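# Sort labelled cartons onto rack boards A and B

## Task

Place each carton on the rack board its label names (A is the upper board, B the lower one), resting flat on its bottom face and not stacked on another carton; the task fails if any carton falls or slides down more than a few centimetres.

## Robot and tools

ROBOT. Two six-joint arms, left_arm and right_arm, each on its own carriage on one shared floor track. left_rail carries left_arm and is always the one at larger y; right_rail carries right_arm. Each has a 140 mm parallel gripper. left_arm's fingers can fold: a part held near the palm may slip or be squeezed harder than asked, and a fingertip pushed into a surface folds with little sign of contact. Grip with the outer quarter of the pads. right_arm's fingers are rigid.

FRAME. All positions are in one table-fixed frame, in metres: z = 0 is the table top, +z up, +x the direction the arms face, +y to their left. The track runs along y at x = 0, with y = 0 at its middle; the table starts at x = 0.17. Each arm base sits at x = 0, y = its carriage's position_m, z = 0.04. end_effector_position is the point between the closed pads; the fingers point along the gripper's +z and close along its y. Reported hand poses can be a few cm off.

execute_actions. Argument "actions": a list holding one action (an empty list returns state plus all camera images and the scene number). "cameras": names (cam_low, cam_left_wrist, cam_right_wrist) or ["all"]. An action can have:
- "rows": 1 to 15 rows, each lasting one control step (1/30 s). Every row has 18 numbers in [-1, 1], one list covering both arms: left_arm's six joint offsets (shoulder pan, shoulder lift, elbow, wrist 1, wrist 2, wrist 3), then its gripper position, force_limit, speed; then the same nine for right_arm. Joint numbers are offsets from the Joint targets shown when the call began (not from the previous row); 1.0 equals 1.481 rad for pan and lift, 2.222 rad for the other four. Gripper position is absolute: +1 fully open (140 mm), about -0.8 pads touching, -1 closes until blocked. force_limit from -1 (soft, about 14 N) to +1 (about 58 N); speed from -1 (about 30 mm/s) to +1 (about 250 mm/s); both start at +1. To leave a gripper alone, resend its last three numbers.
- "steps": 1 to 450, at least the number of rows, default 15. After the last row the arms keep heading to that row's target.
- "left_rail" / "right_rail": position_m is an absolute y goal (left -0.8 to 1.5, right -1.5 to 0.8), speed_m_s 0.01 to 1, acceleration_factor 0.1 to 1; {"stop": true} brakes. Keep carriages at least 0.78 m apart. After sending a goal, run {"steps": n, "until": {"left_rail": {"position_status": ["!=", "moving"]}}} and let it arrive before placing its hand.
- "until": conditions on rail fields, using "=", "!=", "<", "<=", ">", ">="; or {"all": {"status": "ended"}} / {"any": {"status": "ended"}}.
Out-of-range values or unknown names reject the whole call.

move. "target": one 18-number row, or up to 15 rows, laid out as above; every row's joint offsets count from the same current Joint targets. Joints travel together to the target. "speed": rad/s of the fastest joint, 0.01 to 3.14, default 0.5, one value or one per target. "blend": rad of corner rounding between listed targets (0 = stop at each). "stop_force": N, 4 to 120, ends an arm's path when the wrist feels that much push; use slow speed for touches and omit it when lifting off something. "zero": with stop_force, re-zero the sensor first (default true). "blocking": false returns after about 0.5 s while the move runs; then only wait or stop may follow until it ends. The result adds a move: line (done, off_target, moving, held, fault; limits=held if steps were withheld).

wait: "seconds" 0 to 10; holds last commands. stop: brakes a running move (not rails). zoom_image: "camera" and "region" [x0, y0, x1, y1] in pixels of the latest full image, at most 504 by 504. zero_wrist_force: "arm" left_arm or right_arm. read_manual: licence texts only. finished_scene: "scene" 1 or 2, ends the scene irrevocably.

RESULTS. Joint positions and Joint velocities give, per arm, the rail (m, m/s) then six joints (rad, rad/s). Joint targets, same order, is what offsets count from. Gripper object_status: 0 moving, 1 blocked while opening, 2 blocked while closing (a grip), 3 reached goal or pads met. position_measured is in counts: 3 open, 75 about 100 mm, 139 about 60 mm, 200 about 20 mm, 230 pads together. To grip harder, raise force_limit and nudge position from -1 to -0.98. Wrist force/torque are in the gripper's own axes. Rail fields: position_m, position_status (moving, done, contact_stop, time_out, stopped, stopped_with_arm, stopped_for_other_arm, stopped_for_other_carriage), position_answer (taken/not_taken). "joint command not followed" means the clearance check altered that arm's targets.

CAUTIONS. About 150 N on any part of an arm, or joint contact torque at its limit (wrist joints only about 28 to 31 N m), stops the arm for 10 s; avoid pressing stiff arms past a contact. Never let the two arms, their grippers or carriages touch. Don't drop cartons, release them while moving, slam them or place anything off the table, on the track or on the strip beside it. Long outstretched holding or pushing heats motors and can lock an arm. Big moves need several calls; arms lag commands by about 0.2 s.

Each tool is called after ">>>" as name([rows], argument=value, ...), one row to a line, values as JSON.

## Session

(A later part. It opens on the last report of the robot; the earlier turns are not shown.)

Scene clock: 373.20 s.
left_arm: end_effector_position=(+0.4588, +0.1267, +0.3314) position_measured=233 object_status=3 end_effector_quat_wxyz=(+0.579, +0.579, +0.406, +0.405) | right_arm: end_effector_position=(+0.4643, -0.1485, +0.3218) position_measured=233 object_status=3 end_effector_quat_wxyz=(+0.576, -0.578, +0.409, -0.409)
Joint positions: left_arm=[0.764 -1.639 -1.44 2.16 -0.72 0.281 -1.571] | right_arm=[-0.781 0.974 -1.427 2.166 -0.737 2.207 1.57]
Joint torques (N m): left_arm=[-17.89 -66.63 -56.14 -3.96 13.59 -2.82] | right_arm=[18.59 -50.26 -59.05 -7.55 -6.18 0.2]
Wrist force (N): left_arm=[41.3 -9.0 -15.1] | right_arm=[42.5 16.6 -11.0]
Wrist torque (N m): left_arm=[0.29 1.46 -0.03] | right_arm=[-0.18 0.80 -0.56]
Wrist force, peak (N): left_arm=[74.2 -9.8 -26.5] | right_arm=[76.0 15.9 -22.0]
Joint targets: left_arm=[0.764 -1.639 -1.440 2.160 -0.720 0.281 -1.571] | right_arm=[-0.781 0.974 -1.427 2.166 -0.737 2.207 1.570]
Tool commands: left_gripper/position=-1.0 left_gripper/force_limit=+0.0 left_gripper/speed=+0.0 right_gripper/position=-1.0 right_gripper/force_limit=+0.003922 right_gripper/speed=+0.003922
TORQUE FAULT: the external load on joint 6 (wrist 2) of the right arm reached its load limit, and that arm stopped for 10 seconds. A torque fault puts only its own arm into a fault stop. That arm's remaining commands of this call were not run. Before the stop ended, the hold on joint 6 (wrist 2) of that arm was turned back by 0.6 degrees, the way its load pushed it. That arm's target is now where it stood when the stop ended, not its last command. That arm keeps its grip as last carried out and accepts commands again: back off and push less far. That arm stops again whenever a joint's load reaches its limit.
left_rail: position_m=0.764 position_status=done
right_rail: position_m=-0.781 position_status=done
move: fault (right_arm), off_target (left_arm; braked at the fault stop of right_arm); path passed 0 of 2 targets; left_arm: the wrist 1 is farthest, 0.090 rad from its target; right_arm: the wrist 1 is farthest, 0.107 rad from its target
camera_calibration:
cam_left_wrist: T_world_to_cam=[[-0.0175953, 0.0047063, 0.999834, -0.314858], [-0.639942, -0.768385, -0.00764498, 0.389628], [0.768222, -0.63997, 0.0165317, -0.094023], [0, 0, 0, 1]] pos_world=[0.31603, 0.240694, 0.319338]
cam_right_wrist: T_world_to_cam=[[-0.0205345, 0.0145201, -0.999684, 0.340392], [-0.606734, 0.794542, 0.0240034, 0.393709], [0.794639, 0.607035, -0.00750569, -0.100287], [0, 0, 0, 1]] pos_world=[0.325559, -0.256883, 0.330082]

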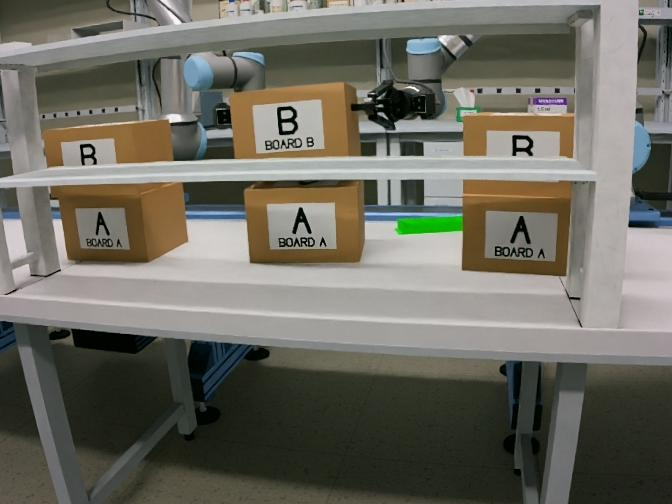

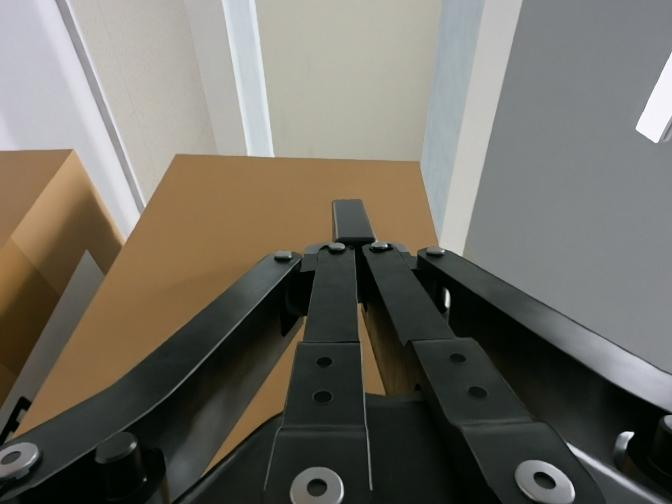

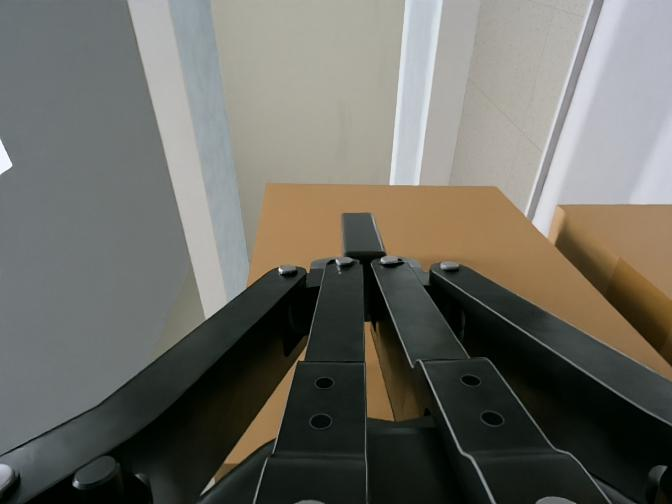

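>>> move(target=[0.0023,-0.0357,-0.0175,0.0413,0.0014,0,-1,0,0,0.0024,-0.0445,-0.0202,0.0489,0.0016,0,-1,0,0], speed=0.06, cameras=["all"])

Scene clock: 431.50 s.
left_arm: end_effector_position=(+0.4606, +0.1269, +0.3757) position_measured=233 object_status=3 end_effector_quat_wxyz=(+0.579, +0.579, +0.406, +0.405) | right_arm: end_effector_position=(+0.4625, -0.1479, +0.3759) position_measured=233 object_status=3 end_effector_quat_wxyz=(+0.577, -0.577, +0.409, -0.409)
Joint positions: left_arm=[0.764 -1.636 -1.492 2.121 -0.628 0.284 -1.571] | right_arm=[-0.781 0.977 -1.493 2.121 -0.628 2.211 1.57]
Joint torques (N m): left_arm=[-11 -70.29 -82.63 -2.94 26.42 -2.75] | right_arm=[36.62 -64.75 -69.25 -5.15 -7.94 0.08]
Wrist force (N): left_arm=[48.8 -9.4 -17.7] | right_arm=[49.3 14.8 -14.2]
Wrist torque (N m): left_arm=[0.24 1.75 -0.09] | right_arm=[-0.15 1.09 -0.58]
Wrist force, peak (N): left_arm=[53.7 -8.8 -19.5] | right_arm=[54.6 16.7 -15.1]
Joint targets: left_arm=[0.764 -1.636 -1.492 2.121 -0.628 0.284 -1.571] | right_arm=[-0.781 0.977 -1.493 2.121 -0.628 2.211 1.570]
left_rail: position_m=0.764 position_status=done
right_rail: position_m=-0.781 position_status=done
move: done
camera_calibration:
cam_left_wrist: T_world_to_cam=[[-0.0176607, 0.00462255, 0.999833, -0.359078], [-0.639615, -0.768657, -0.00774415, 0.391193], [0.768493, -0.639645, 0.0165316, -0.0962395], [0, 0, 0, 1]] pos_world=[0.317831, 0.240794, 0.363638]
cam_right_wrist: T_world_to_cam=[[-0.0192815, 0.0163439, -0.99968, 0.394103], [-0.606767, 0.794496, 0.0246925, 0.390664], [0.794646, 0.607049, -0.00540211, -0.0995664], [0, 0, 0, 1]] pos_world=[0.323761, -0.25638, 0.383793]

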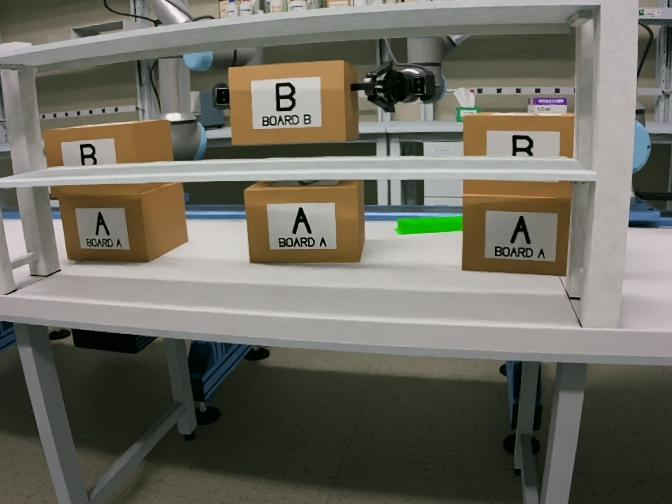

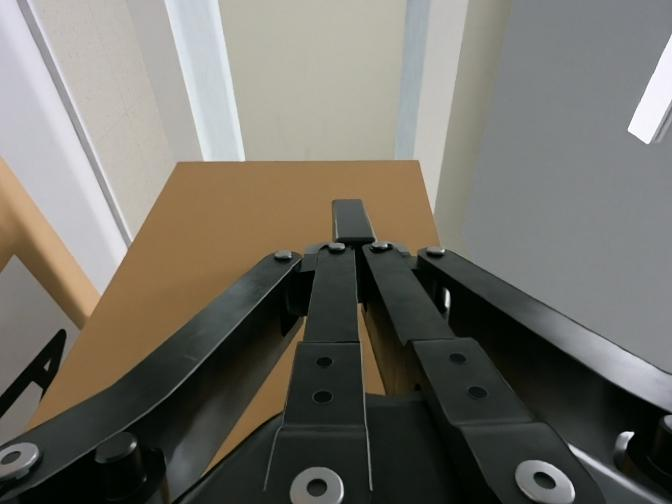

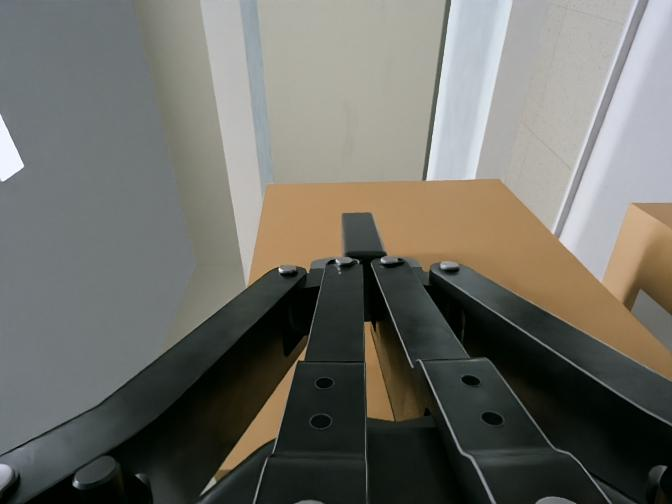

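>>> move([
  [0,0,0,0,-0.0016,0,-1,0,0,0,0,0,0,0.0016,0,-1,0,0],
  [0.0691,0.0169,-0.013,0.0013,0.0444,0,-1,0,0,-0.055,0.0176,-0.013,0.0013,-0.0356,0,-1,0,0],
  [0.1348,0.0388,-0.03,0.0036,0.0882,0,-1,0,0,-0.105,0.0395,-0.03,0.0036,-0.0689,0,-1,0,0],
  [0.1969,0.0643,-0.0505,0.0072,0.1296,0,-1,0,0,-0.1498,0.065,-0.0505,0.0072,-0.0987,0,-1,0,0],
], speed=0.1, blend=[0.001,0.005,0.005,0], cameras=["all"])

Scene clock: 449.43 s.
left_arm: end_effector_position=(+0.6190, +0.1285, +0.3765) position_measured=233 object_status=3 end_effector_quat_wxyz=(+0.579, +0.578, +0.407, +0.406) | right_arm: end_effector_position=(+0.6201, -0.1488, +0.3760) position_measured=233 object_status=3 end_effector_quat_wxyz=(+0.576, -0.576, +0.410, -0.410)
Joint positions: left_arm=[0.764 -1.344 -1.397 2.009 -0.612 0.572 -1.571] | right_arm=[-0.781 0.755 -1.397 2.009 -0.612 1.992 1.57]
Joint torques (N m): left_arm=[-6.36 -39.86 -72.32 -1.93 16.45 -2.56] | right_arm=[2.28 -55.25 -60.29 -3.62 -15.57 0.3]
Wrist force (N): left_arm=[28.2 -9.7 -10.0] | right_arm=[29.1 14.5 -7.2]
Wrist torque (N m): left_arm=[0.27 1.04 -0.11] | right_arm=[-0.16 0.42 -0.59]
Wrist force, peak (N): left_arm=[49.1 -9.8 -17.3] | right_arm=[49.6 15.8 -14.0]
Joint targets: left_arm=[0.764 -1.344 -1.397 2.009 -0.612 0.572 -1.571] | right_arm=[-0.781 0.755 -1.397 2.008 -0.612 1.992 1.570]
left_rail: position_m=0.764 position_status=done
right_rail: position_m=-0.781 position_status=done
move: done
camera_calibration:
cam_left_wrist: T_world_to_cam=[[-0.0179056, 0.00553205, 0.999824, -0.356996], [-0.636834, -0.770968, -0.00713913, 0.492058], [0.770793, -0.63685, 0.0173277, -0.218959], [0, 0, 0, 1]] pos_world=[0.475739, 0.241891, 0.36424]
cam_right_wrist: T_world_to_cam=[[-0.0193205, 0.0163321, -0.99968, 0.397261], [-0.604777, 0.796012, 0.0246931, 0.486007], [0.796161, 0.60506, -0.00550208, -0.225542], [0, 0, 0, 1]] pos_world=[0.481169, -0.256889, 0.383892]

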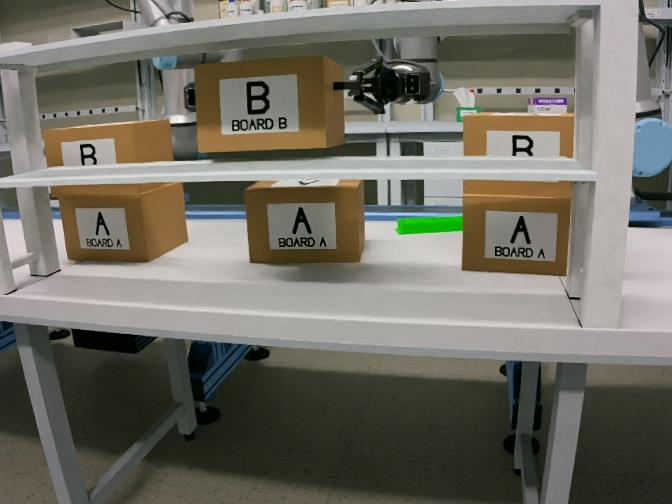

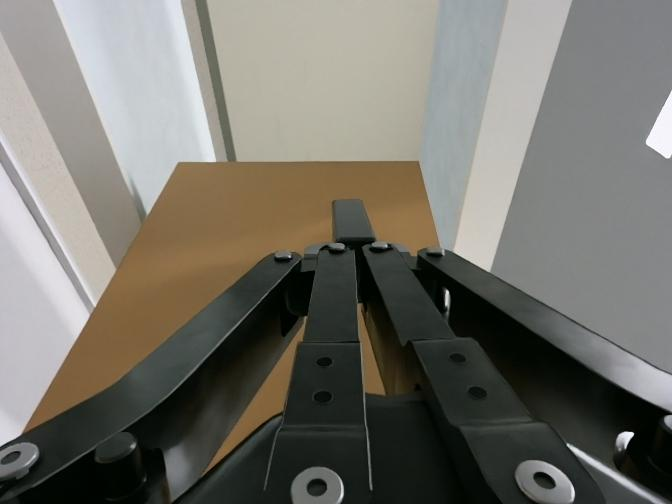

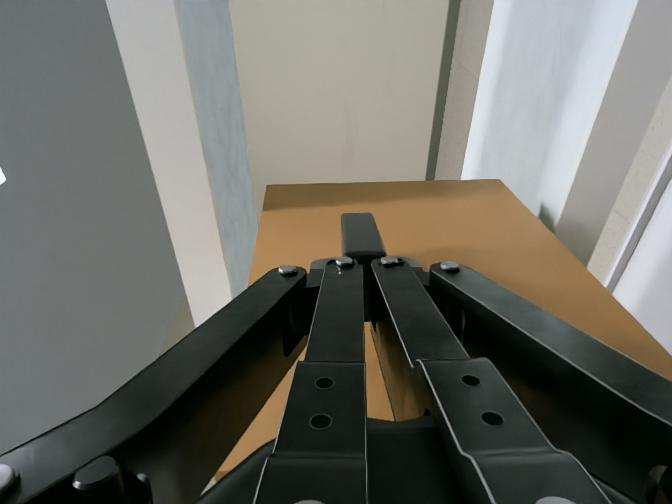

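>>> move([
  [0.0581,0.0287,-0.0239,0.0048,0.0394,0,-1,0,0,-0.0399,0.0287,-0.0239,0.0048,-0.0273,0,-1,0,0],
  [0.1119,0.0599,-0.051,0.0111,0.0752,0,-1,0,0,-0.0755,0.0599,-0.051,0.0111,-0.0511,0,-1,0,0],
  [0.1613,0.093,-0.0813,0.0193,0.1082,0,-1,0,0,-0.1071,0.093,-0.0813,0.0193,-0.0721,0,-1,0,0],
], speed=0.1, blend=[0.005,0.005,0], cameras=["all"])

Scene clock: 462.17 s.
left_arm: end_effector_position=(+0.7763, +0.1281, +0.3766) position_measured=233 object_status=3 end_effector_quat_wxyz=(+0.579, +0.578, +0.406, +0.406) | right_arm: end_effector_position=(+0.7774, -0.1484, +0.3760) position_measured=233 object_status=3 end_effector_quat_wxyz=(+0.576, -0.577, +0.409, -0.409)
Joint positions: left_arm=[0.764 -1.106 -1.26 1.828 -0.569 0.812 -1.571] | right_arm=[-0.781 0.597 -1.259 1.828 -0.569 1.831 1.57]
Joint torques (N m): left_arm=[-12.65 -53.54 -77.19 -2.7 18.11 -2.68] | right_arm=[11.38 -72.68 -60.51 -3.74 -18.65 0.33]
Wrist force (N): left_arm=[33.0 -9.4 -11.7] | right_arm=[34.1 14.1 -9.2]
Wrist torque (N m): left_arm=[0.31 1.33 -0.10] | right_arm=[-0.24 0.58 -0.61]
Wrist force, peak (N): left_arm=[42.4 -10.3 -14.5] | right_arm=[43.3 15.1 -11.7]
Joint targets: left_arm=[0.764 -1.105 -1.259 1.828 -0.569 0.812 -1.571] | right_arm=[-0.781 0.597 -1.259 1.828 -0.569 1.831 1.570]
left_rail: position_m=0.764 position_status=done
right_rail: position_m=-0.781 position_status=done
move: done
camera_calibration:
cam_left_wrist: T_world_to_cam=[[-0.0181023, 0.00546892, 0.999821, -0.354234], [-0.637924, -0.770064, -0.0073378, 0.592749], [0.769886, -0.637943, 0.0174287, -0.339686], [0, 0, 0, 1]] pos_world=[0.633236, 0.241692, 0.36444]
cam_right_wrist: T_world_to_cam=[[-0.019345, 0.0163031, -0.99968, 0.400307], [-0.60597, 0.795104, 0.024693, 0.581562], [0.795252, 0.606254, -0.0055021, -0.350091], [0, 0, 0, 1]] pos_world=[0.638564, -0.256684, 0.383892]

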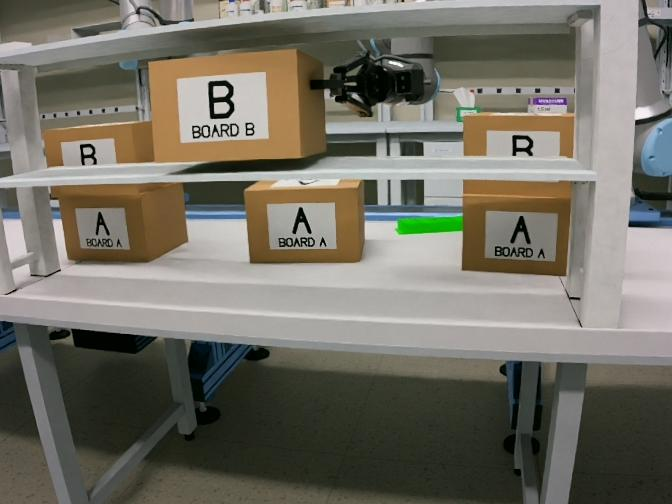

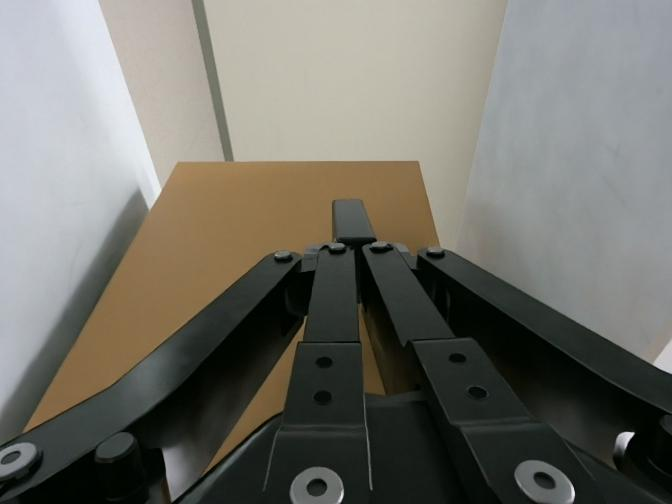

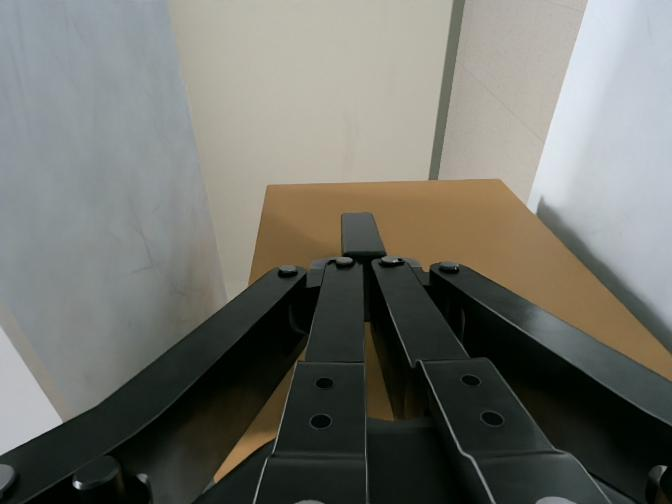

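>>> move(target=[0,0.0227,0.0121,-0.0272,0,0,-1,0,0,0,0.0227,0.0121,-0.0272,0,0,-1,0,0], speed=0.025, stop_force=10, cameras=["all"])

Scene clock: 471.67 s.
left_arm: end_effector_position=(+0.7765, +0.1279, +0.3597) position_measured=233 object_status=3 end_effector_quat_wxyz=(+0.579, +0.578, +0.406, +0.406) | right_arm: end_effector_position=(+0.7777, -0.1483, +0.3593) position_measured=233 object_status=3 end_effector_quat_wxyz=(+0.577, -0.577, +0.409, -0.410)
Joint positions: left_arm=[0.764 -1.105 -1.243 1.841 -0.599 0.812 -1.571] | right_arm=[-0.781 0.597 -1.243 1.841 -0.598 1.831 1.57]
Joint torques (N m): left_arm=[-24.1 -91.23 -73.24 -2.73 17.94 -2.3] | right_arm=[17.03 -86.95 -55.25 -2.2 -18.03 0.16]
Wrist force (N): left_arm=[37.4 -1.9 -14.9] | right_arm=[37.7 5.9 -10.1]
Wrist torque (N m): left_arm=[0.22 1.38 -0.22] | right_arm=[-0.18 0.70 -0.46]
Wrist force, peak (N): left_arm=[41.3 7.5 -18.9] | right_arm=[38.4 -1.9 -14.2]
Joint targets: left_arm=[0.764 -1.105 -1.243 1.841 -0.599 0.812 -1.571] | right_arm=[-0.781 0.597 -1.243 1.841 -0.598 1.831 1.570]
left_rail: position_m=0.764 position_status=done
right_rail: position_m=-0.781 position_status=done
move: contact (left_arm, right_arm); left_arm: the wrist 1 is farthest, 0.031 rad from its target; right_arm: the wrist 1 is farthest, 0.032 rad from its target
camera_calibration:
cam_left_wrist: T_world_to_cam=[[-0.0181144, 0.00560976, 0.99982, -0.337256], [-0.637926, -0.770064, -0.00723709, 0.592628], [0.769884, -0.637943, 0.0175279, -0.339781], [0, 0, 0, 1]] pos_world=[0.633536, 0.241492, 0.34744]
cam_right_wrist: T_world_to_cam=[[-0.0191853, 0.0164235, -0.999681, 0.383547], [-0.605974, 0.795101, 0.024692, 0.582059], [0.795253, 0.606254, -0.0053021, -0.350697], [0, 0, 0, 1]] pos_world=[0.638964, -0.256484, 0.367193]

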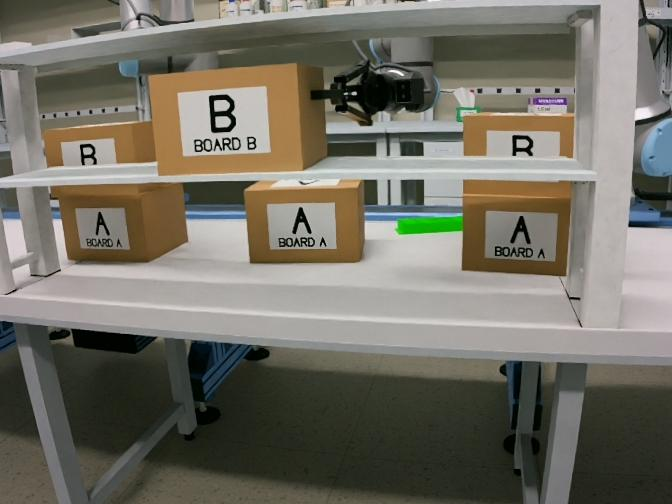

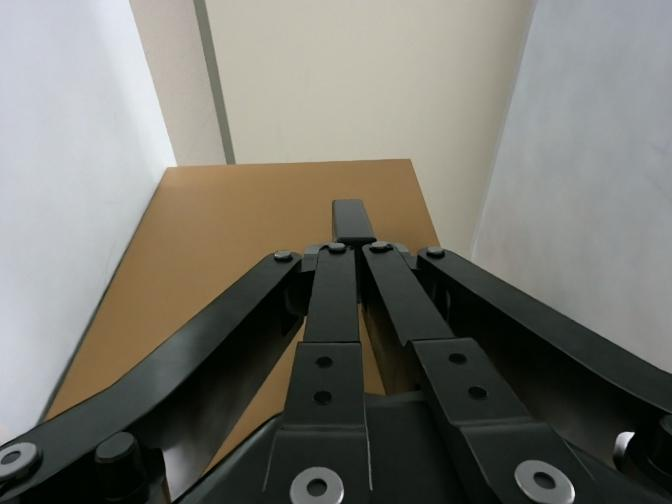

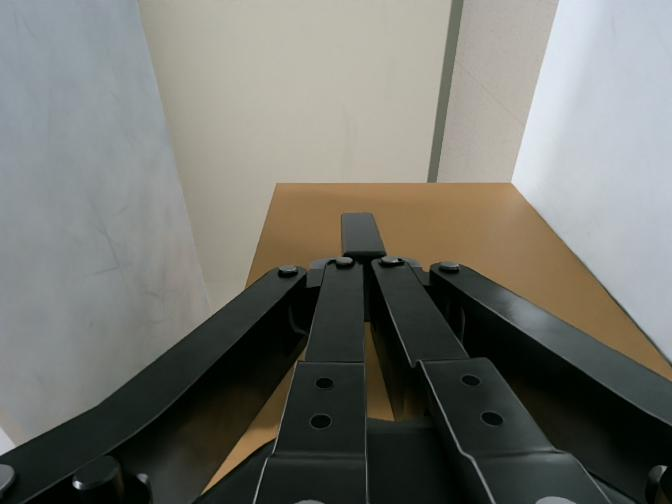

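>>> execute_actions([
  {"left_rail":{"position_m":0.80,"acceleration_factor":0.2},"right_rail":{"position_m":-0.815,"acceleration_factor":0.2},"steps":200,"until":{"all":{"status":"ended"}}},
])

>>> move([
  [-0.1616,-0.1038,0.0756,-0.0059,-0.1067,0,-1,0,0,0.1068,-0.1038,0.0756,-0.0059,0.0707,0,-1,0,0],
  [-0.3583,-0.1687,0.1261,-0.0132,-0.2375,0,-1,0,0,0.257,-0.1687,0.1261,-0.0132,0.1661,0,-1,0,0],
  [-0.3885,0.1125,0.1907,-0.2652,-0.2577,0,-1,0,0,0.2822,0.1125,0.1907,-0.2652,0.1826,0,-1,0,0],
], speed=0.5, blend=[0.01,0.01,0], cameras=["all"])

Scene clock: 500.67 s.
left_arm: end_effector_position=(+0.7765, +0.1639, +0.3597) position_measured=233 object_status=3 end_effector_quat_wxyz=(+0.579, +0.578, +0.406, +0.406) | right_arm: end_effector_position=(+0.7777, -0.1822, +0.3593) position_measured=233 object_status=3 end_effector_quat_wxyz=(+0.577, -0.577, +0.409, -0.410)
Joint positions: left_arm=[0.8 -1.105 -1.243 1.841 -0.599 0.812 -1.571] | right_arm=[-0.815 0.597 -1.243 1.841 -0.598 1.831 1.57]
Joint torques (N m): left_arm=[10.25 -93.74 -32.44 0.09 -1.69 -2.51] | right_arm=[-7.63 -82.46 -29.37 -6.97 3.07 0.47]
Wrist force (N): left_arm=[0.2 0.1 0.1] | right_arm=[3.2 2.3 0.7]
Wrist torque (N m): left_arm=[0.11 0.11 -0.20] | right_arm=[-0.17 -0.93 -0.45]
Wrist force, peak (N): left_arm=[37.8 -1.7 -15.0] | right_arm=[38.2 6.6 -10.0]
Joint targets: left_arm=[0.800 -1.105 -1.243 1.841 -0.599 0.812 -1.571] | right_arm=[-0.815 0.597 -1.243 1.841 -0.598 1.831 1.570]
Tool commands: left_gripper/position=-1.0 left_gripper/force_limit=+0.0 left_gripper/speed=+0.0 right_gripper/position=-1.0 right_gripper/force_limit=+0.0 right_gripper/speed=+0.0
left_rail: position_m=0.800 position_status=done
right_rail: position_m=-0.815 position_status=done

Scene clock: 512.90 s.
left_arm: end_effector_position=(+0.4409, +0.1476, +0.1697) position_measured=233 object_status=3 end_effector_quat_wxyz=(+0.583, +0.576, +0.408, +0.402) | right_arm: end_effector_position=(+0.4383, -0.1786, +0.1097) position_measured=233 object_status=3 end_effector_quat_wxyz=(+0.579, -0.580, +0.406, -0.406)
Joint positions: left_arm=[0.8 -1.671 -1.173 2.228 -1.068 0.25 -1.571] | right_arm=[-0.815 1.015 -1.076 2.264 -1.187 2.237 1.57]
Joint torques (N m): left_arm=[-0.35 -60.45 -25.31 -0.41 0.1 -0.01] | right_arm=[11.43 -54.05 -9.07 -6.84 3.52 0.25]
Wrist force (N): left_arm=[0.6 34.8 -17.6] | right_arm=[2.6 2.9 0.5]
Wrist torque (N m): left_arm=[-0.54 -0.07 -0.69] | right_arm=[0.00 -0.75 -0.46]
Wrist force, peak (N): left_arm=[-2.5 209.0 -27.1] | right_arm=[5.1 2.7 3.8]
Joint targets: left_arm=[0.800 -1.671 -1.173 2.228 -1.068 0.250 -1.571] | right_arm=[-0.815 1.015 -1.076 2.264 -1.187 2.237 1.570]
Tool commands: left_gripper/position=-1.0 left_gripper/force_limit=+0.003922 left_gripper/speed=+0.003922 right_gripper/position=-1.0 right_gripper/force_limit=+0.0 right_gripper/speed=+0.0
FORCE FAULT: contact force on the left arm reached its limit, and that arm stopped for 10 seconds. The contact can be on any part of that arm, not only on its tool. That arm's remaining commands of this call were not run. That arm's target is now where it stood when the stop ended, not its last command. That arm accepts commands again.
left_rail: position_m=0.800 position_status=done
right_rail: position_m=-0.815 position_status=done
move: fault (left_arm); path passed 2 of 3 targets; left_arm: the wrist 1 is farthest, 0.120 rad from its target
camera_calibration:
cam_left_wrist: T_world_to_cam=[[-0.0163158, 0.0175199, 0.999713, -0.156038], [-0.640322, -0.768101, 0.00301049, 0.391337], [0.767934, -0.640089, 0.0237506, -0.06536], [0, 0, 0, 1]] pos_world=[0.298228, 0.261484, 0.156367]
cam_right_wrist: T_world_to_cam=[[-0.0200094, 0.0151991, -0.999684, 0.128155], [-0.615613, 0.787674, 0.0242977, 0.409604], [0.787795, 0.615905, -0.00640418, -0.0585176], [0, 0, 0, 1]] pos_world=[0.300821, -0.288541, 0.117787]

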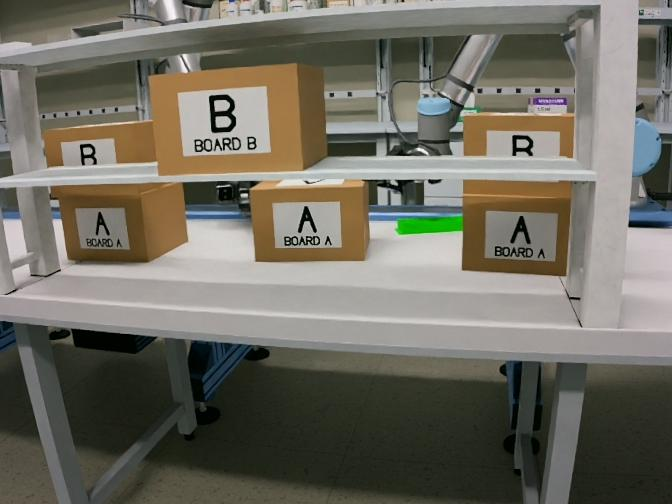

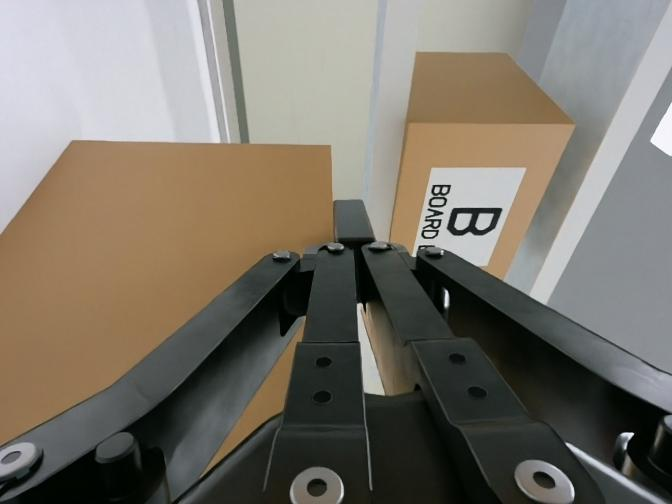

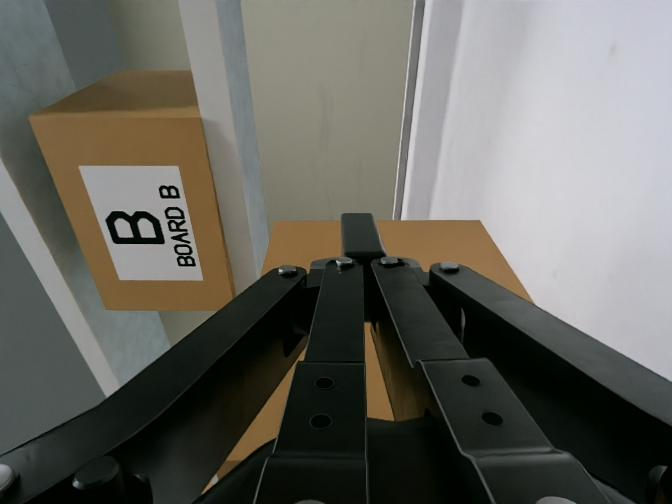

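>>> move(target=[0.006,-0.054,-0.012,0.0495,0.0038,0,-1,0,0,0,0,0,0,0,0,-1,0,0], speed=0.2)

>>> execute_actions([
  {"left_rail":{"position_m":0.85},"steps":100,"until":{"all":{"status":"ended"}}},
], cameras=["all"])

Scene clock: 520.33 s.
left_arm: end_effector_position=(+0.4453, +0.1438, +0.2193) position_measured=233 object_status=3 end_effector_quat_wxyz=(+0.582, +0.577, +0.408, +0.403) | right_arm: end_effector_position=(+0.4383, -0.1786, +0.1097) position_measured=233 object_status=3 end_effector_quat_wxyz=(+0.579, -0.580, +0.406, -0.406)
Joint positions: left_arm=[0.8 -1.662 -1.253 2.201 -0.958 0.258 -1.571] | right_arm=[-0.815 1.015 -1.076 2.264 -1.187 2.237 1.57]
Joint torques (N m): left_arm=[12.99 -82.45 -40.53 2.54 2.34 0.06] | right_arm=[9.25 -54.51 -10.02 -6.72 3.27 0.44]
Wrist force (N): left_arm=[-0.1 0.0 -0.3] | right_arm=[2.6 3.1 0.6]
Wrist torque (N m): left_arm=[0.07 0.15 -0.32] | right_arm=[0.01 -0.74 -0.46]
Wrist force, peak (N): left_arm=[0.5 34.7 -16.8] | right_arm=[2.8 3.3 0.8]
Joint targets: left_arm=[0.800 -1.662 -1.253 2.201 -0.958 0.258 -1.571] | right_arm=[-0.815 1.015 -1.076 2.264 -1.187 2.237 1.570]
left_rail: position_m=0.800 position_status=done
right_rail: position_m=-0.815 position_status=done
move: done

Scene clock: 521.80 s.
left_arm: end_effector_position=(+0.4453, +0.1938, +0.2194) position_measured=233 object_status=3 end_effector_quat_wxyz=(+0.582, +0.577, +0.408, +0.403) | right_arm: end_effector_position=(+0.4383, -0.1786, +0.1097) position_measured=233 object_status=3 end_effector_quat_wxyz=(+0.579, -0.580, +0.406, -0.406)
Joint positions: left_arm=[0.85 -1.662 -1.253 2.201 -0.958 0.258 -1.571] | right_arm=[-0.815 1.015 -1.076 2.264 -1.187 2.237 1.57]
Joint torques (N m): left_arm=[12.77 -78.87 -38.79 1.58 1.88 0.49] | right_arm=[10.01 -54.48 -9.58 -6.51 3.12 0.31]
Wrist force (N): left_arm=[-0.2 -0.1 -0.2] | right_arm=[2.5 3.0 0.5]
Wrist torque (N m): left_arm=[0.04 0.18 -0.32] | right_arm=[-0.01 -0.72 -0.46]
Wrist force, peak (N): left_arm=[-0.4 0.4 0.1] | right_arm=[2.9 3.2 0.2]
Joint targets: left_arm=[0.850 -1.662 -1.253 2.201 -0.958 0.258 -1.571] | right_arm=[-0.815 1.015 -1.076 2.264 -1.187 2.237 1.570]
Tool commands: left_gripper/position=-1.0 left_gripper/force_limit=+0.0 left_gripper/speed=+0.0 right_gripper/position=-1.0 right_gripper/force_limit=+0.0 right_gripper/speed=+0.0
left_rail: position_m=0.850 position_status=done
right_rail: position_m=-0.815 position_status=done
camera_calibration:
cam_left_wrist: T_world_to_cam=[[-0.0167549, 0.0142136, 0.999759, -0.205615], [-0.63999, -0.768383, 0.000198546, 0.429995], [0.768201, -0.639832, 0.0219707, -0.0400693], [0, 0, 0, 1]] pos_world=[0.302529, 0.307686, 0.20636]
cam_right_wrist: T_world_to_cam=[[-0.0200094, 0.0151991, -0.999684, 0.128155], [-0.615613, 0.787674, 0.0242977, 0.409604], [0.787795, 0.615905, -0.00640418, -0.0585176], [0, 0, 0, 1]] pos_world=[0.300821, -0.288541, 0.117787]

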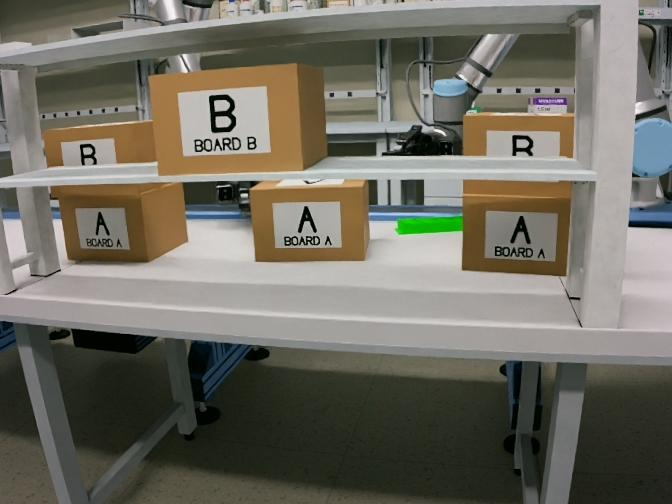

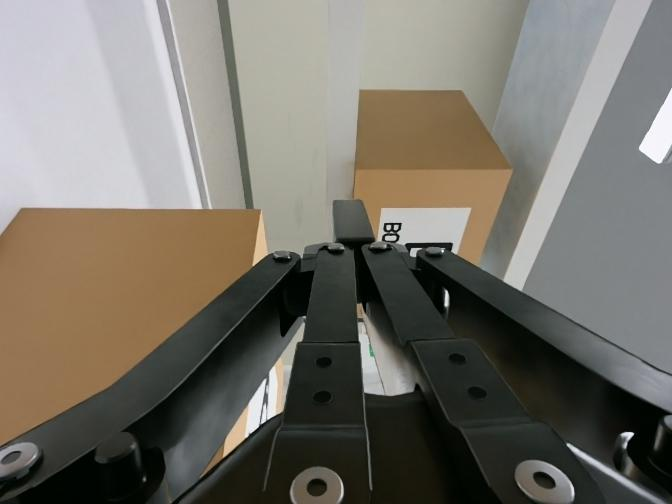

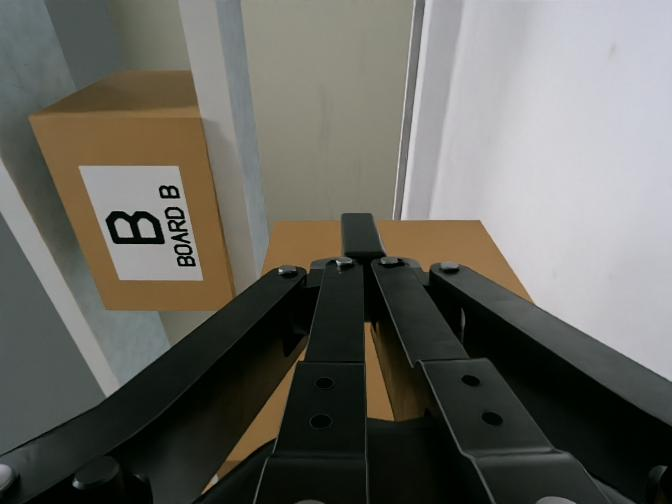

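>>> move(target=[-0.0124,0.1192,0.0287,-0.1037,-0.0084,0,-1,0,0,0,0,0,0,0,0,-1,0,0], speed=0.2, stop_force=20, cameras=["all"])

Scene clock: 538.27 s.
left_arm: end_effector_position=(+0.4378, +0.2136, +0.1099) position_measured=233 object_status=3 end_effector_quat_wxyz=(+0.579, +0.579, +0.406, +0.405) | right_arm: end_effector_position=(+0.4383, -0.1786, +0.1097) position_measured=233 object_status=3 end_effector_quat_wxyz=(+0.579, -0.580, +0.406, -0.406)
Joint positions: left_arm=[0.85 -1.681 -1.077 2.265 -1.188 0.239 -1.571] | right_arm=[-0.815 1.015 -1.076 2.264 -1.187 2.237 1.57]
Joint torques (N m): left_arm=[-17.29 -47.19 -8.1 -3.56 -2.28 -0.08] | right_arm=[10.99 -54.75 -9.95 -6.57 3.33 0.27]
Wrist force (N): left_arm=[0.2 0.0 0.2] | right_arm=[2.6 2.8 0.5]
Wrist torque (N m): left_arm=[0.07 0.08 -0.31] | right_arm=[-0.05 -0.74 -0.46]
Wrist force, peak (N): left_arm=[-0.3 1.3 0.2] | right_arm=[3.0 3.6 0.6]
Joint targets: left_arm=[0.850 -1.681 -1.077 2.265 -1.188 0.239 -1.571] | right_arm=[-0.815 1.015 -1.076 2.264 -1.187 2.237 1.570]
left_rail: position_m=0.850 position_status=done
right_rail: position_m=-0.815 position_status=done
move: done
camera_calibration:
cam_left_wrist: T_world_to_cam=[[-0.0176369, 0.00434328, 0.999835, -0.0940409], [-0.639719, -0.768567, -0.00794585, 0.441292], [0.768406, -0.639754, 0.0163336, -0.0187214], [0, 0, 0, 1]] pos_world=[0.29503, 0.327594, 0.0978376]
cam_right_wrist: T_world_to_cam=[[-0.0200094, 0.0151991, -0.999684, 0.128155], [-0.615613, 0.787674, 0.0242977, 0.409604], [0.787795, 0.615905, -0.00640418, -0.0585176], [0, 0, 0, 1]] pos_world=[0.300821, -0.288541, 0.117787]

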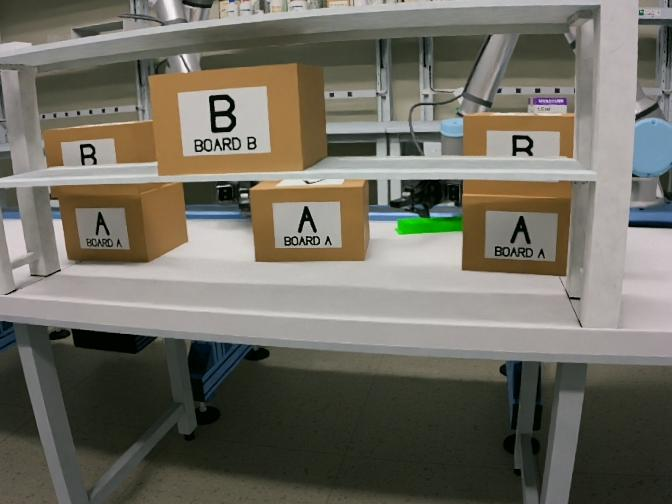

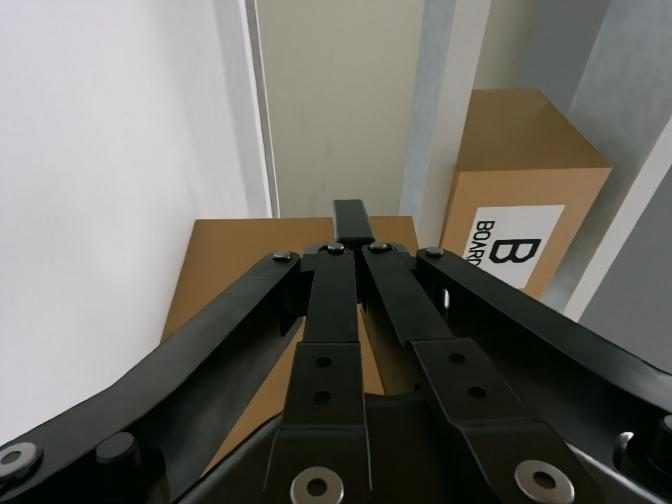

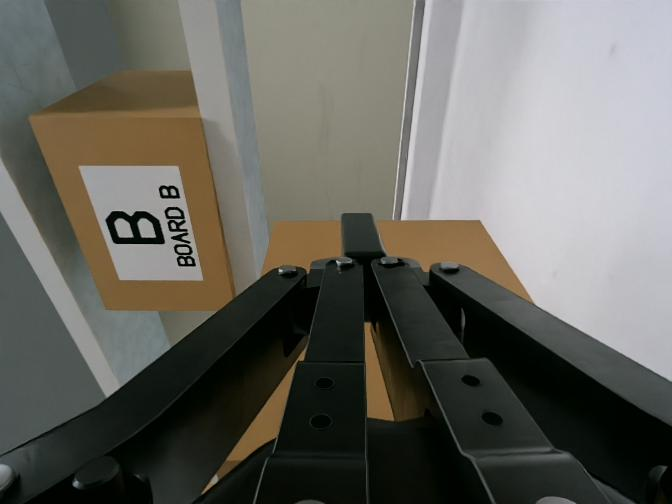

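>>> execute_actions([
  {"left_rail":{"position_m":0.82},"right_rail":{"position_m":-0.79},"steps":100,"until":{"all":{"status":"ended"}}},
])

>>> move(target=[0.0071,0.0288,-0.0439,0.0248,0.0046,0,-1,0,0,0.0323,0.0281,-0.0435,0.0243,0.0215,0,-1,0,0], speed=0.03, stop_force=32, cameras=["cam_left_wrist","cam_right_wrist"])

Scene clock: 551.13 s.
left_arm: end_effector_position=(+0.4378, +0.1836, +0.1099) position_measured=233 object_status=3 end_effector_quat_wxyz=(+0.579, +0.579, +0.406, +0.405) | right_arm: end_effector_position=(+0.4383, -0.1536, +0.1097) position_measured=233 object_status=3 end_effector_quat_wxyz=(+0.579, -0.580, +0.406, -0.406)
Joint positions: left_arm=[0.82 -1.681 -1.077 2.265 -1.188 0.239 -1.571] | right_arm=[-0.79 1.015 -1.076 2.264 -1.187 2.237 1.57]
Joint torques (N m): left_arm=[-14.98 -46.7 -10.84 -3.04 -1.91 -0.13] | right_arm=[10.32 -56.2 -12.19 -6.42 3.15 0.29]
Wrist force (N): left_arm=[-0.1 0.0 -0.2] | right_arm=[2.6 3.1 0.6]
Wrist torque (N m): left_arm=[0.07 0.14 -0.31] | right_arm=[0.03 -0.75 -0.45]
Wrist force, peak (N): left_arm=[0.6 0.0 -0.6] | right_arm=[2.9 3.2 0.7]
Joint targets: left_arm=[0.820 -1.681 -1.077 2.265 -1.188 0.239 -1.571] | right_arm=[-0.790 1.015 -1.076 2.264 -1.187 2.237 1.570]
Tool commands: left_gripper/position=-1.0 left_gripper/force_limit=+0.0 left_gripper/speed=+0.0 right_gripper/position=-1.0 right_gripper/force_limit=+0.0 right_gripper/speed=+0.0
left_rail: position_m=0.820 position_status=done
right_rail: position_m=-0.790 position_status=done

Scene clock: 554.37 s.
left_arm: end_effector_position=(+0.4380, +0.1544, +0.1095) position_measured=233 object_status=3 end_effector_quat_wxyz=(+0.579, +0.579, +0.406, +0.406) | right_arm: end_effector_position=(+0.4389, -0.1253, +0.1097) position_measured=233 object_status=3 end_effector_quat_wxyz=(+0.579, -0.579, +0.406, -0.406)
Joint positions: left_arm=[0.82 -1.675 -1.052 2.208 -1.156 0.245 -1.571] | right_arm=[-0.79 1.042 -1.052 2.209 -1.156 2.265 1.57]
Joint torques (N m): left_arm=[-25.3 -83.96 -23.11 -5.46 7.25 0] | right_arm=[-3.85 -75.25 -19.78 -6.45 -14.97 0.13]
Wrist force (N): left_arm=[25.2 14.3 -14.6] | right_arm=[29.6 -5.6 -7.9]
Wrist torque (N m): left_arm=[-0.25 0.89 -0.50] | right_arm=[0.34 -0.23 -0.32]
Wrist force, peak (N): left_arm=[32.1 17.5 -29.2] | right_arm=[37.1 -7.3 -19.1]
Joint targets: left_arm=[0.820 -1.675 -1.052 2.208 -1.156 0.245 -1.571] | right_arm=[-0.790 1.042 -1.052 2.209 -1.156 2.265 1.570]
left_rail: position_m=0.820 position_status=done
right_rail: position_m=-0.790 position_status=done
move: contact (left_arm, right_arm); left_arm: the elbow is farthest, 0.041 rad from its target; right_arm: the elbow is farthest, 0.042 rad from its target
camera_calibration:
cam_left_wrist: T_world_to_cam=[[-0.0176808, 0.00397639, 0.999836, -0.0933695], [-0.63933, -0.768888, -0.00824779, 0.395779], [0.768729, -0.639371, 0.0161368, -0.0569107], [0, 0, 0, 1]] pos_world=[0.295132, 0.268294, 0.0975368]
cam_right_wrist: T_world_to_cam=[[-0.019735, 0.0156667, -0.999682, 0.127287], [-0.61551, 0.787749, 0.0244962, 0.367956], [0.787882, 0.615798, -0.00590322, -0.0919299], [0, 0, 0, 1]] pos_world=[0.301422, -0.235241, 0.11769]
Images, in order (width x height): cam_left_wrist 672x504, cam_right_wrist 672x504.

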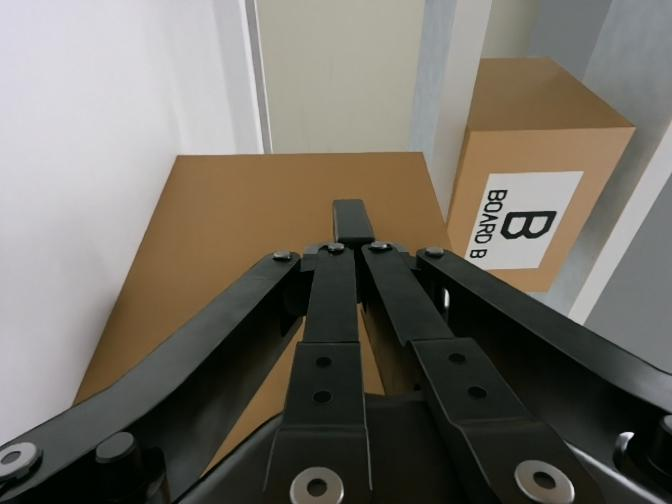

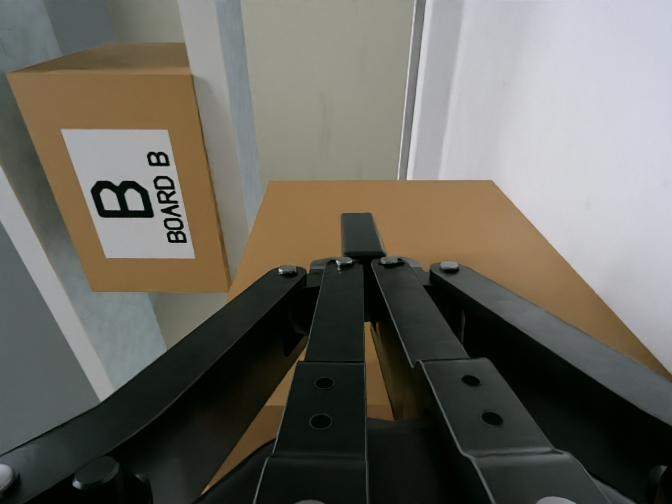

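>>> move([
  [0,-0.077,-0.0041,0.0554,0,0,-1,0,0,0.001,-0.077,-0.0043,0.0554,0,0,-1,0,0],
  [0,-0.1479,-0.0145,0.1131,0,0,-1,0,0,0.001,-0.1479,-0.0147,0.1131,0,0,-1,0,0],
], speed=0.12, blend=[0.01,0])

Scene clock: 578.10 s.
left_arm: end_effector_position=(+0.4380, +0.1544, +0.2364) position_measured=233 object_status=3 end_effector_quat_wxyz=(+0.579, +0.579, +0.406, +0.406) | right_arm: end_effector_position=(+0.4380, -0.1245, +0.2367) position_measured=233 object_status=3 end_effector_quat_wxyz=(+0.579, -0.579, +0.405, -0.406)
Joint positions: left_arm=[0.82 -1.675 -1.27 2.176 -0.905 0.245 -1.571] | right_arm=[-0.79 1.043 -1.271 2.177 -0.905 2.265 1.57]
Joint torques (N m): left_arm=[-20.81 -87.81 -63.27 -1.07 15.48 -0.3] | right_arm=[23.06 -83.84 -54.36 -3.38 -8.45 0.31]
Wrist force (N): left_arm=[28.1 -9.4 -9.5] | right_arm=[31.3 13.9 -8.4]
Wrist torque (N m): left_arm=[0.36 1.03 -0.22] | right_arm=[-0.33 -0.23 -0.58]
Wrist force, peak (N): left_arm=[40.7 -9.1 -14.4] | right_arm=[44.7 14.7 -13.3]
Joint targets: left_arm=[0.820 -1.675 -1.271 2.176 -0.905 0.245 -1.571] | right_arm=[-0.790 1.043 -1.272 2.177 -0.905 2.265 1.570]
left_rail: position_m=0.820 position_status=done
right_rail: position_m=-0.790 position_status=done
move: done

>>> move([
  [0,-0.0627,-0.0164,0.0581,0.0007,0,-1,0,0,0,-0.0627,-0.0164,0.0581,-0.0007,0,-1,0,0],
  [0,-0.1162,-0.0385,0.1159,0.0007,0,-1,0,0,0,-0.1162,-0.0385,0.1159,-0.0007,0,-1,0,0],
  [0,-0.1598,-0.0657,0.1722,0.0007,0,-1,0,0,0,-0.1598,-0.0657,0.1722,-0.0007,0,-1,0,0],
  [0,-0.1939,-0.0978,0.227,0.0007,0,-1,0,0,0,-0.1939,-0.0978,0.227,-0.0007,0,-1,0,0],
  [0,-0.2189,-0.1344,0.2803,0.0007,0,-1,0,0,0,-0.2189,-0.1344,0.2803,-0.0007,0,-1,0,0],
  [0,-0.2349,-0.1754,0.3319,0.0007,0,-1,0,0,0,-0.2349,-0.1754,0.3319,-0.0007,0,-1,0,0],
], speed=0.15, blend=[0.01,0.01,0.01,0.01,0.01,0], cameras=["all"])

Scene clock: 593.13 s.
left_arm: end_effector_position=(+0.4378, +0.1537, +0.6174) position_measured=233 object_status=3 end_effector_quat_wxyz=(+0.579, +0.579, +0.405, +0.405) | right_arm: end_effector_position=(+0.4379, -0.1239, +0.6176) position_measured=233 object_status=3 end_effector_quat_wxyz=(+0.580, -0.580, +0.405, -0.405)
Joint positions: left_arm=[0.82 -1.675 -1.619 1.786 -0.167 0.246 -1.571] | right_arm=[-0.79 1.043 -1.619 1.787 -0.168 2.263 1.57]
Joint torques (N m): left_arm=[-20.32 -53.92 -77 -1.79 18.28 0.23] | right_arm=[32.81 -50.65 -66.72 -4.08 -18.41 0.31]
Wrist force (N): left_arm=[42.1 -9.0 -14.6] | right_arm=[45.5 13.6 -14.4]
Wrist torque (N m): left_arm=[0.27 1.49 -0.23] | right_arm=[-0.44 0.07 -0.59]
Wrist force, peak (N): left_arm=[54.6 -9.7 -18.7] | right_arm=[58.6 15.1 -17.9]
Joint targets: left_arm=[0.820 -1.675 -1.619 1.786 -0.167 0.246 -1.571] | right_arm=[-0.790 1.043 -1.620 1.787 -0.168 2.263 1.570]
left_rail: position_m=0.820 position_status=done
right_rail: position_m=-0.790 position_status=done
move: done
camera_calibration:
cam_left_wrist: T_world_to_cam=[[-0.0176211, 0.00421759, 0.999836, -0.601167], [-0.640485, -0.767929, -0.00804854, 0.399545], [0.767769, -0.640521, 0.016233, -0.0648882], [0, 0, 0, 1]] pos_world=[0.295128, 0.267795, 0.605337]
cam_right_wrist: T_world_to_cam=[[-0.0194315, 0.0161316, -0.999681, 0.634915], [-0.617927, 0.785847, 0.0246921, 0.354442], [0.785995, 0.61821, -0.00530207, -0.0882392], [0, 0, 0, 1]] pos_world=[0.300712, -0.234229, 0.625493]

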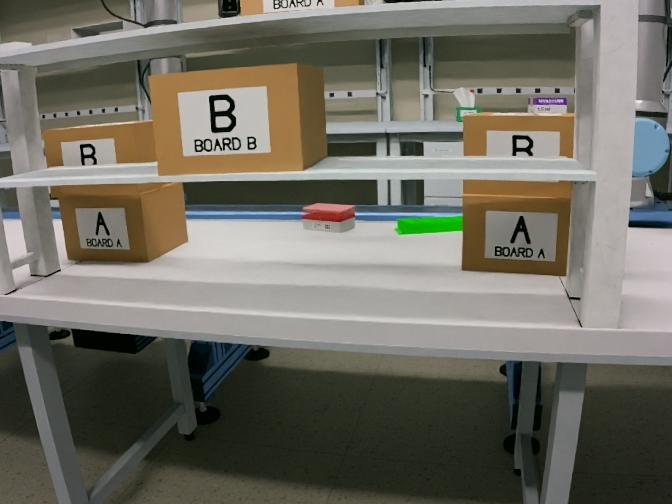

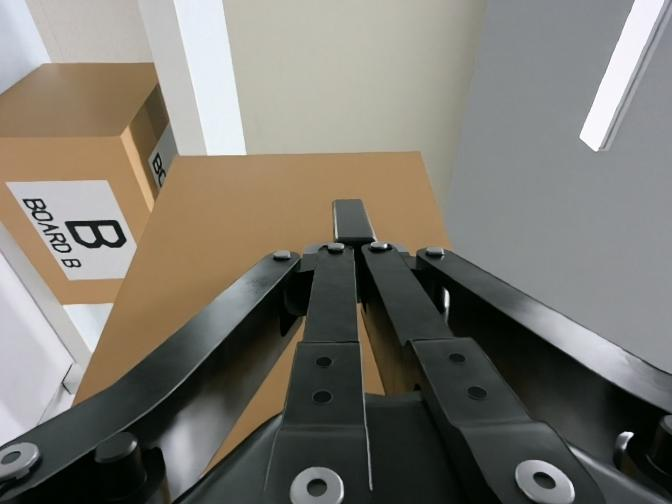

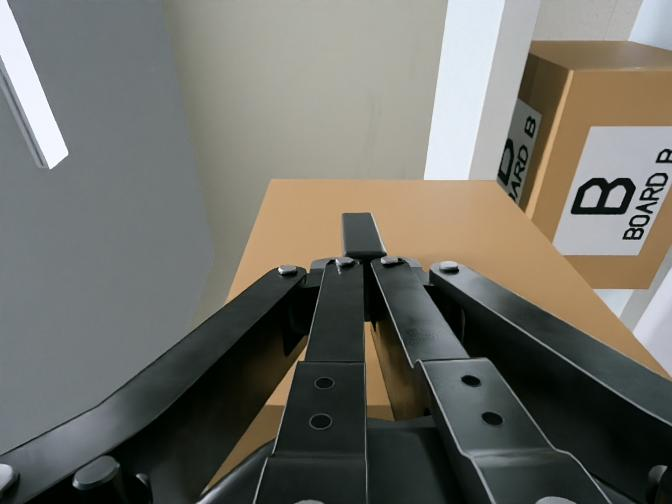

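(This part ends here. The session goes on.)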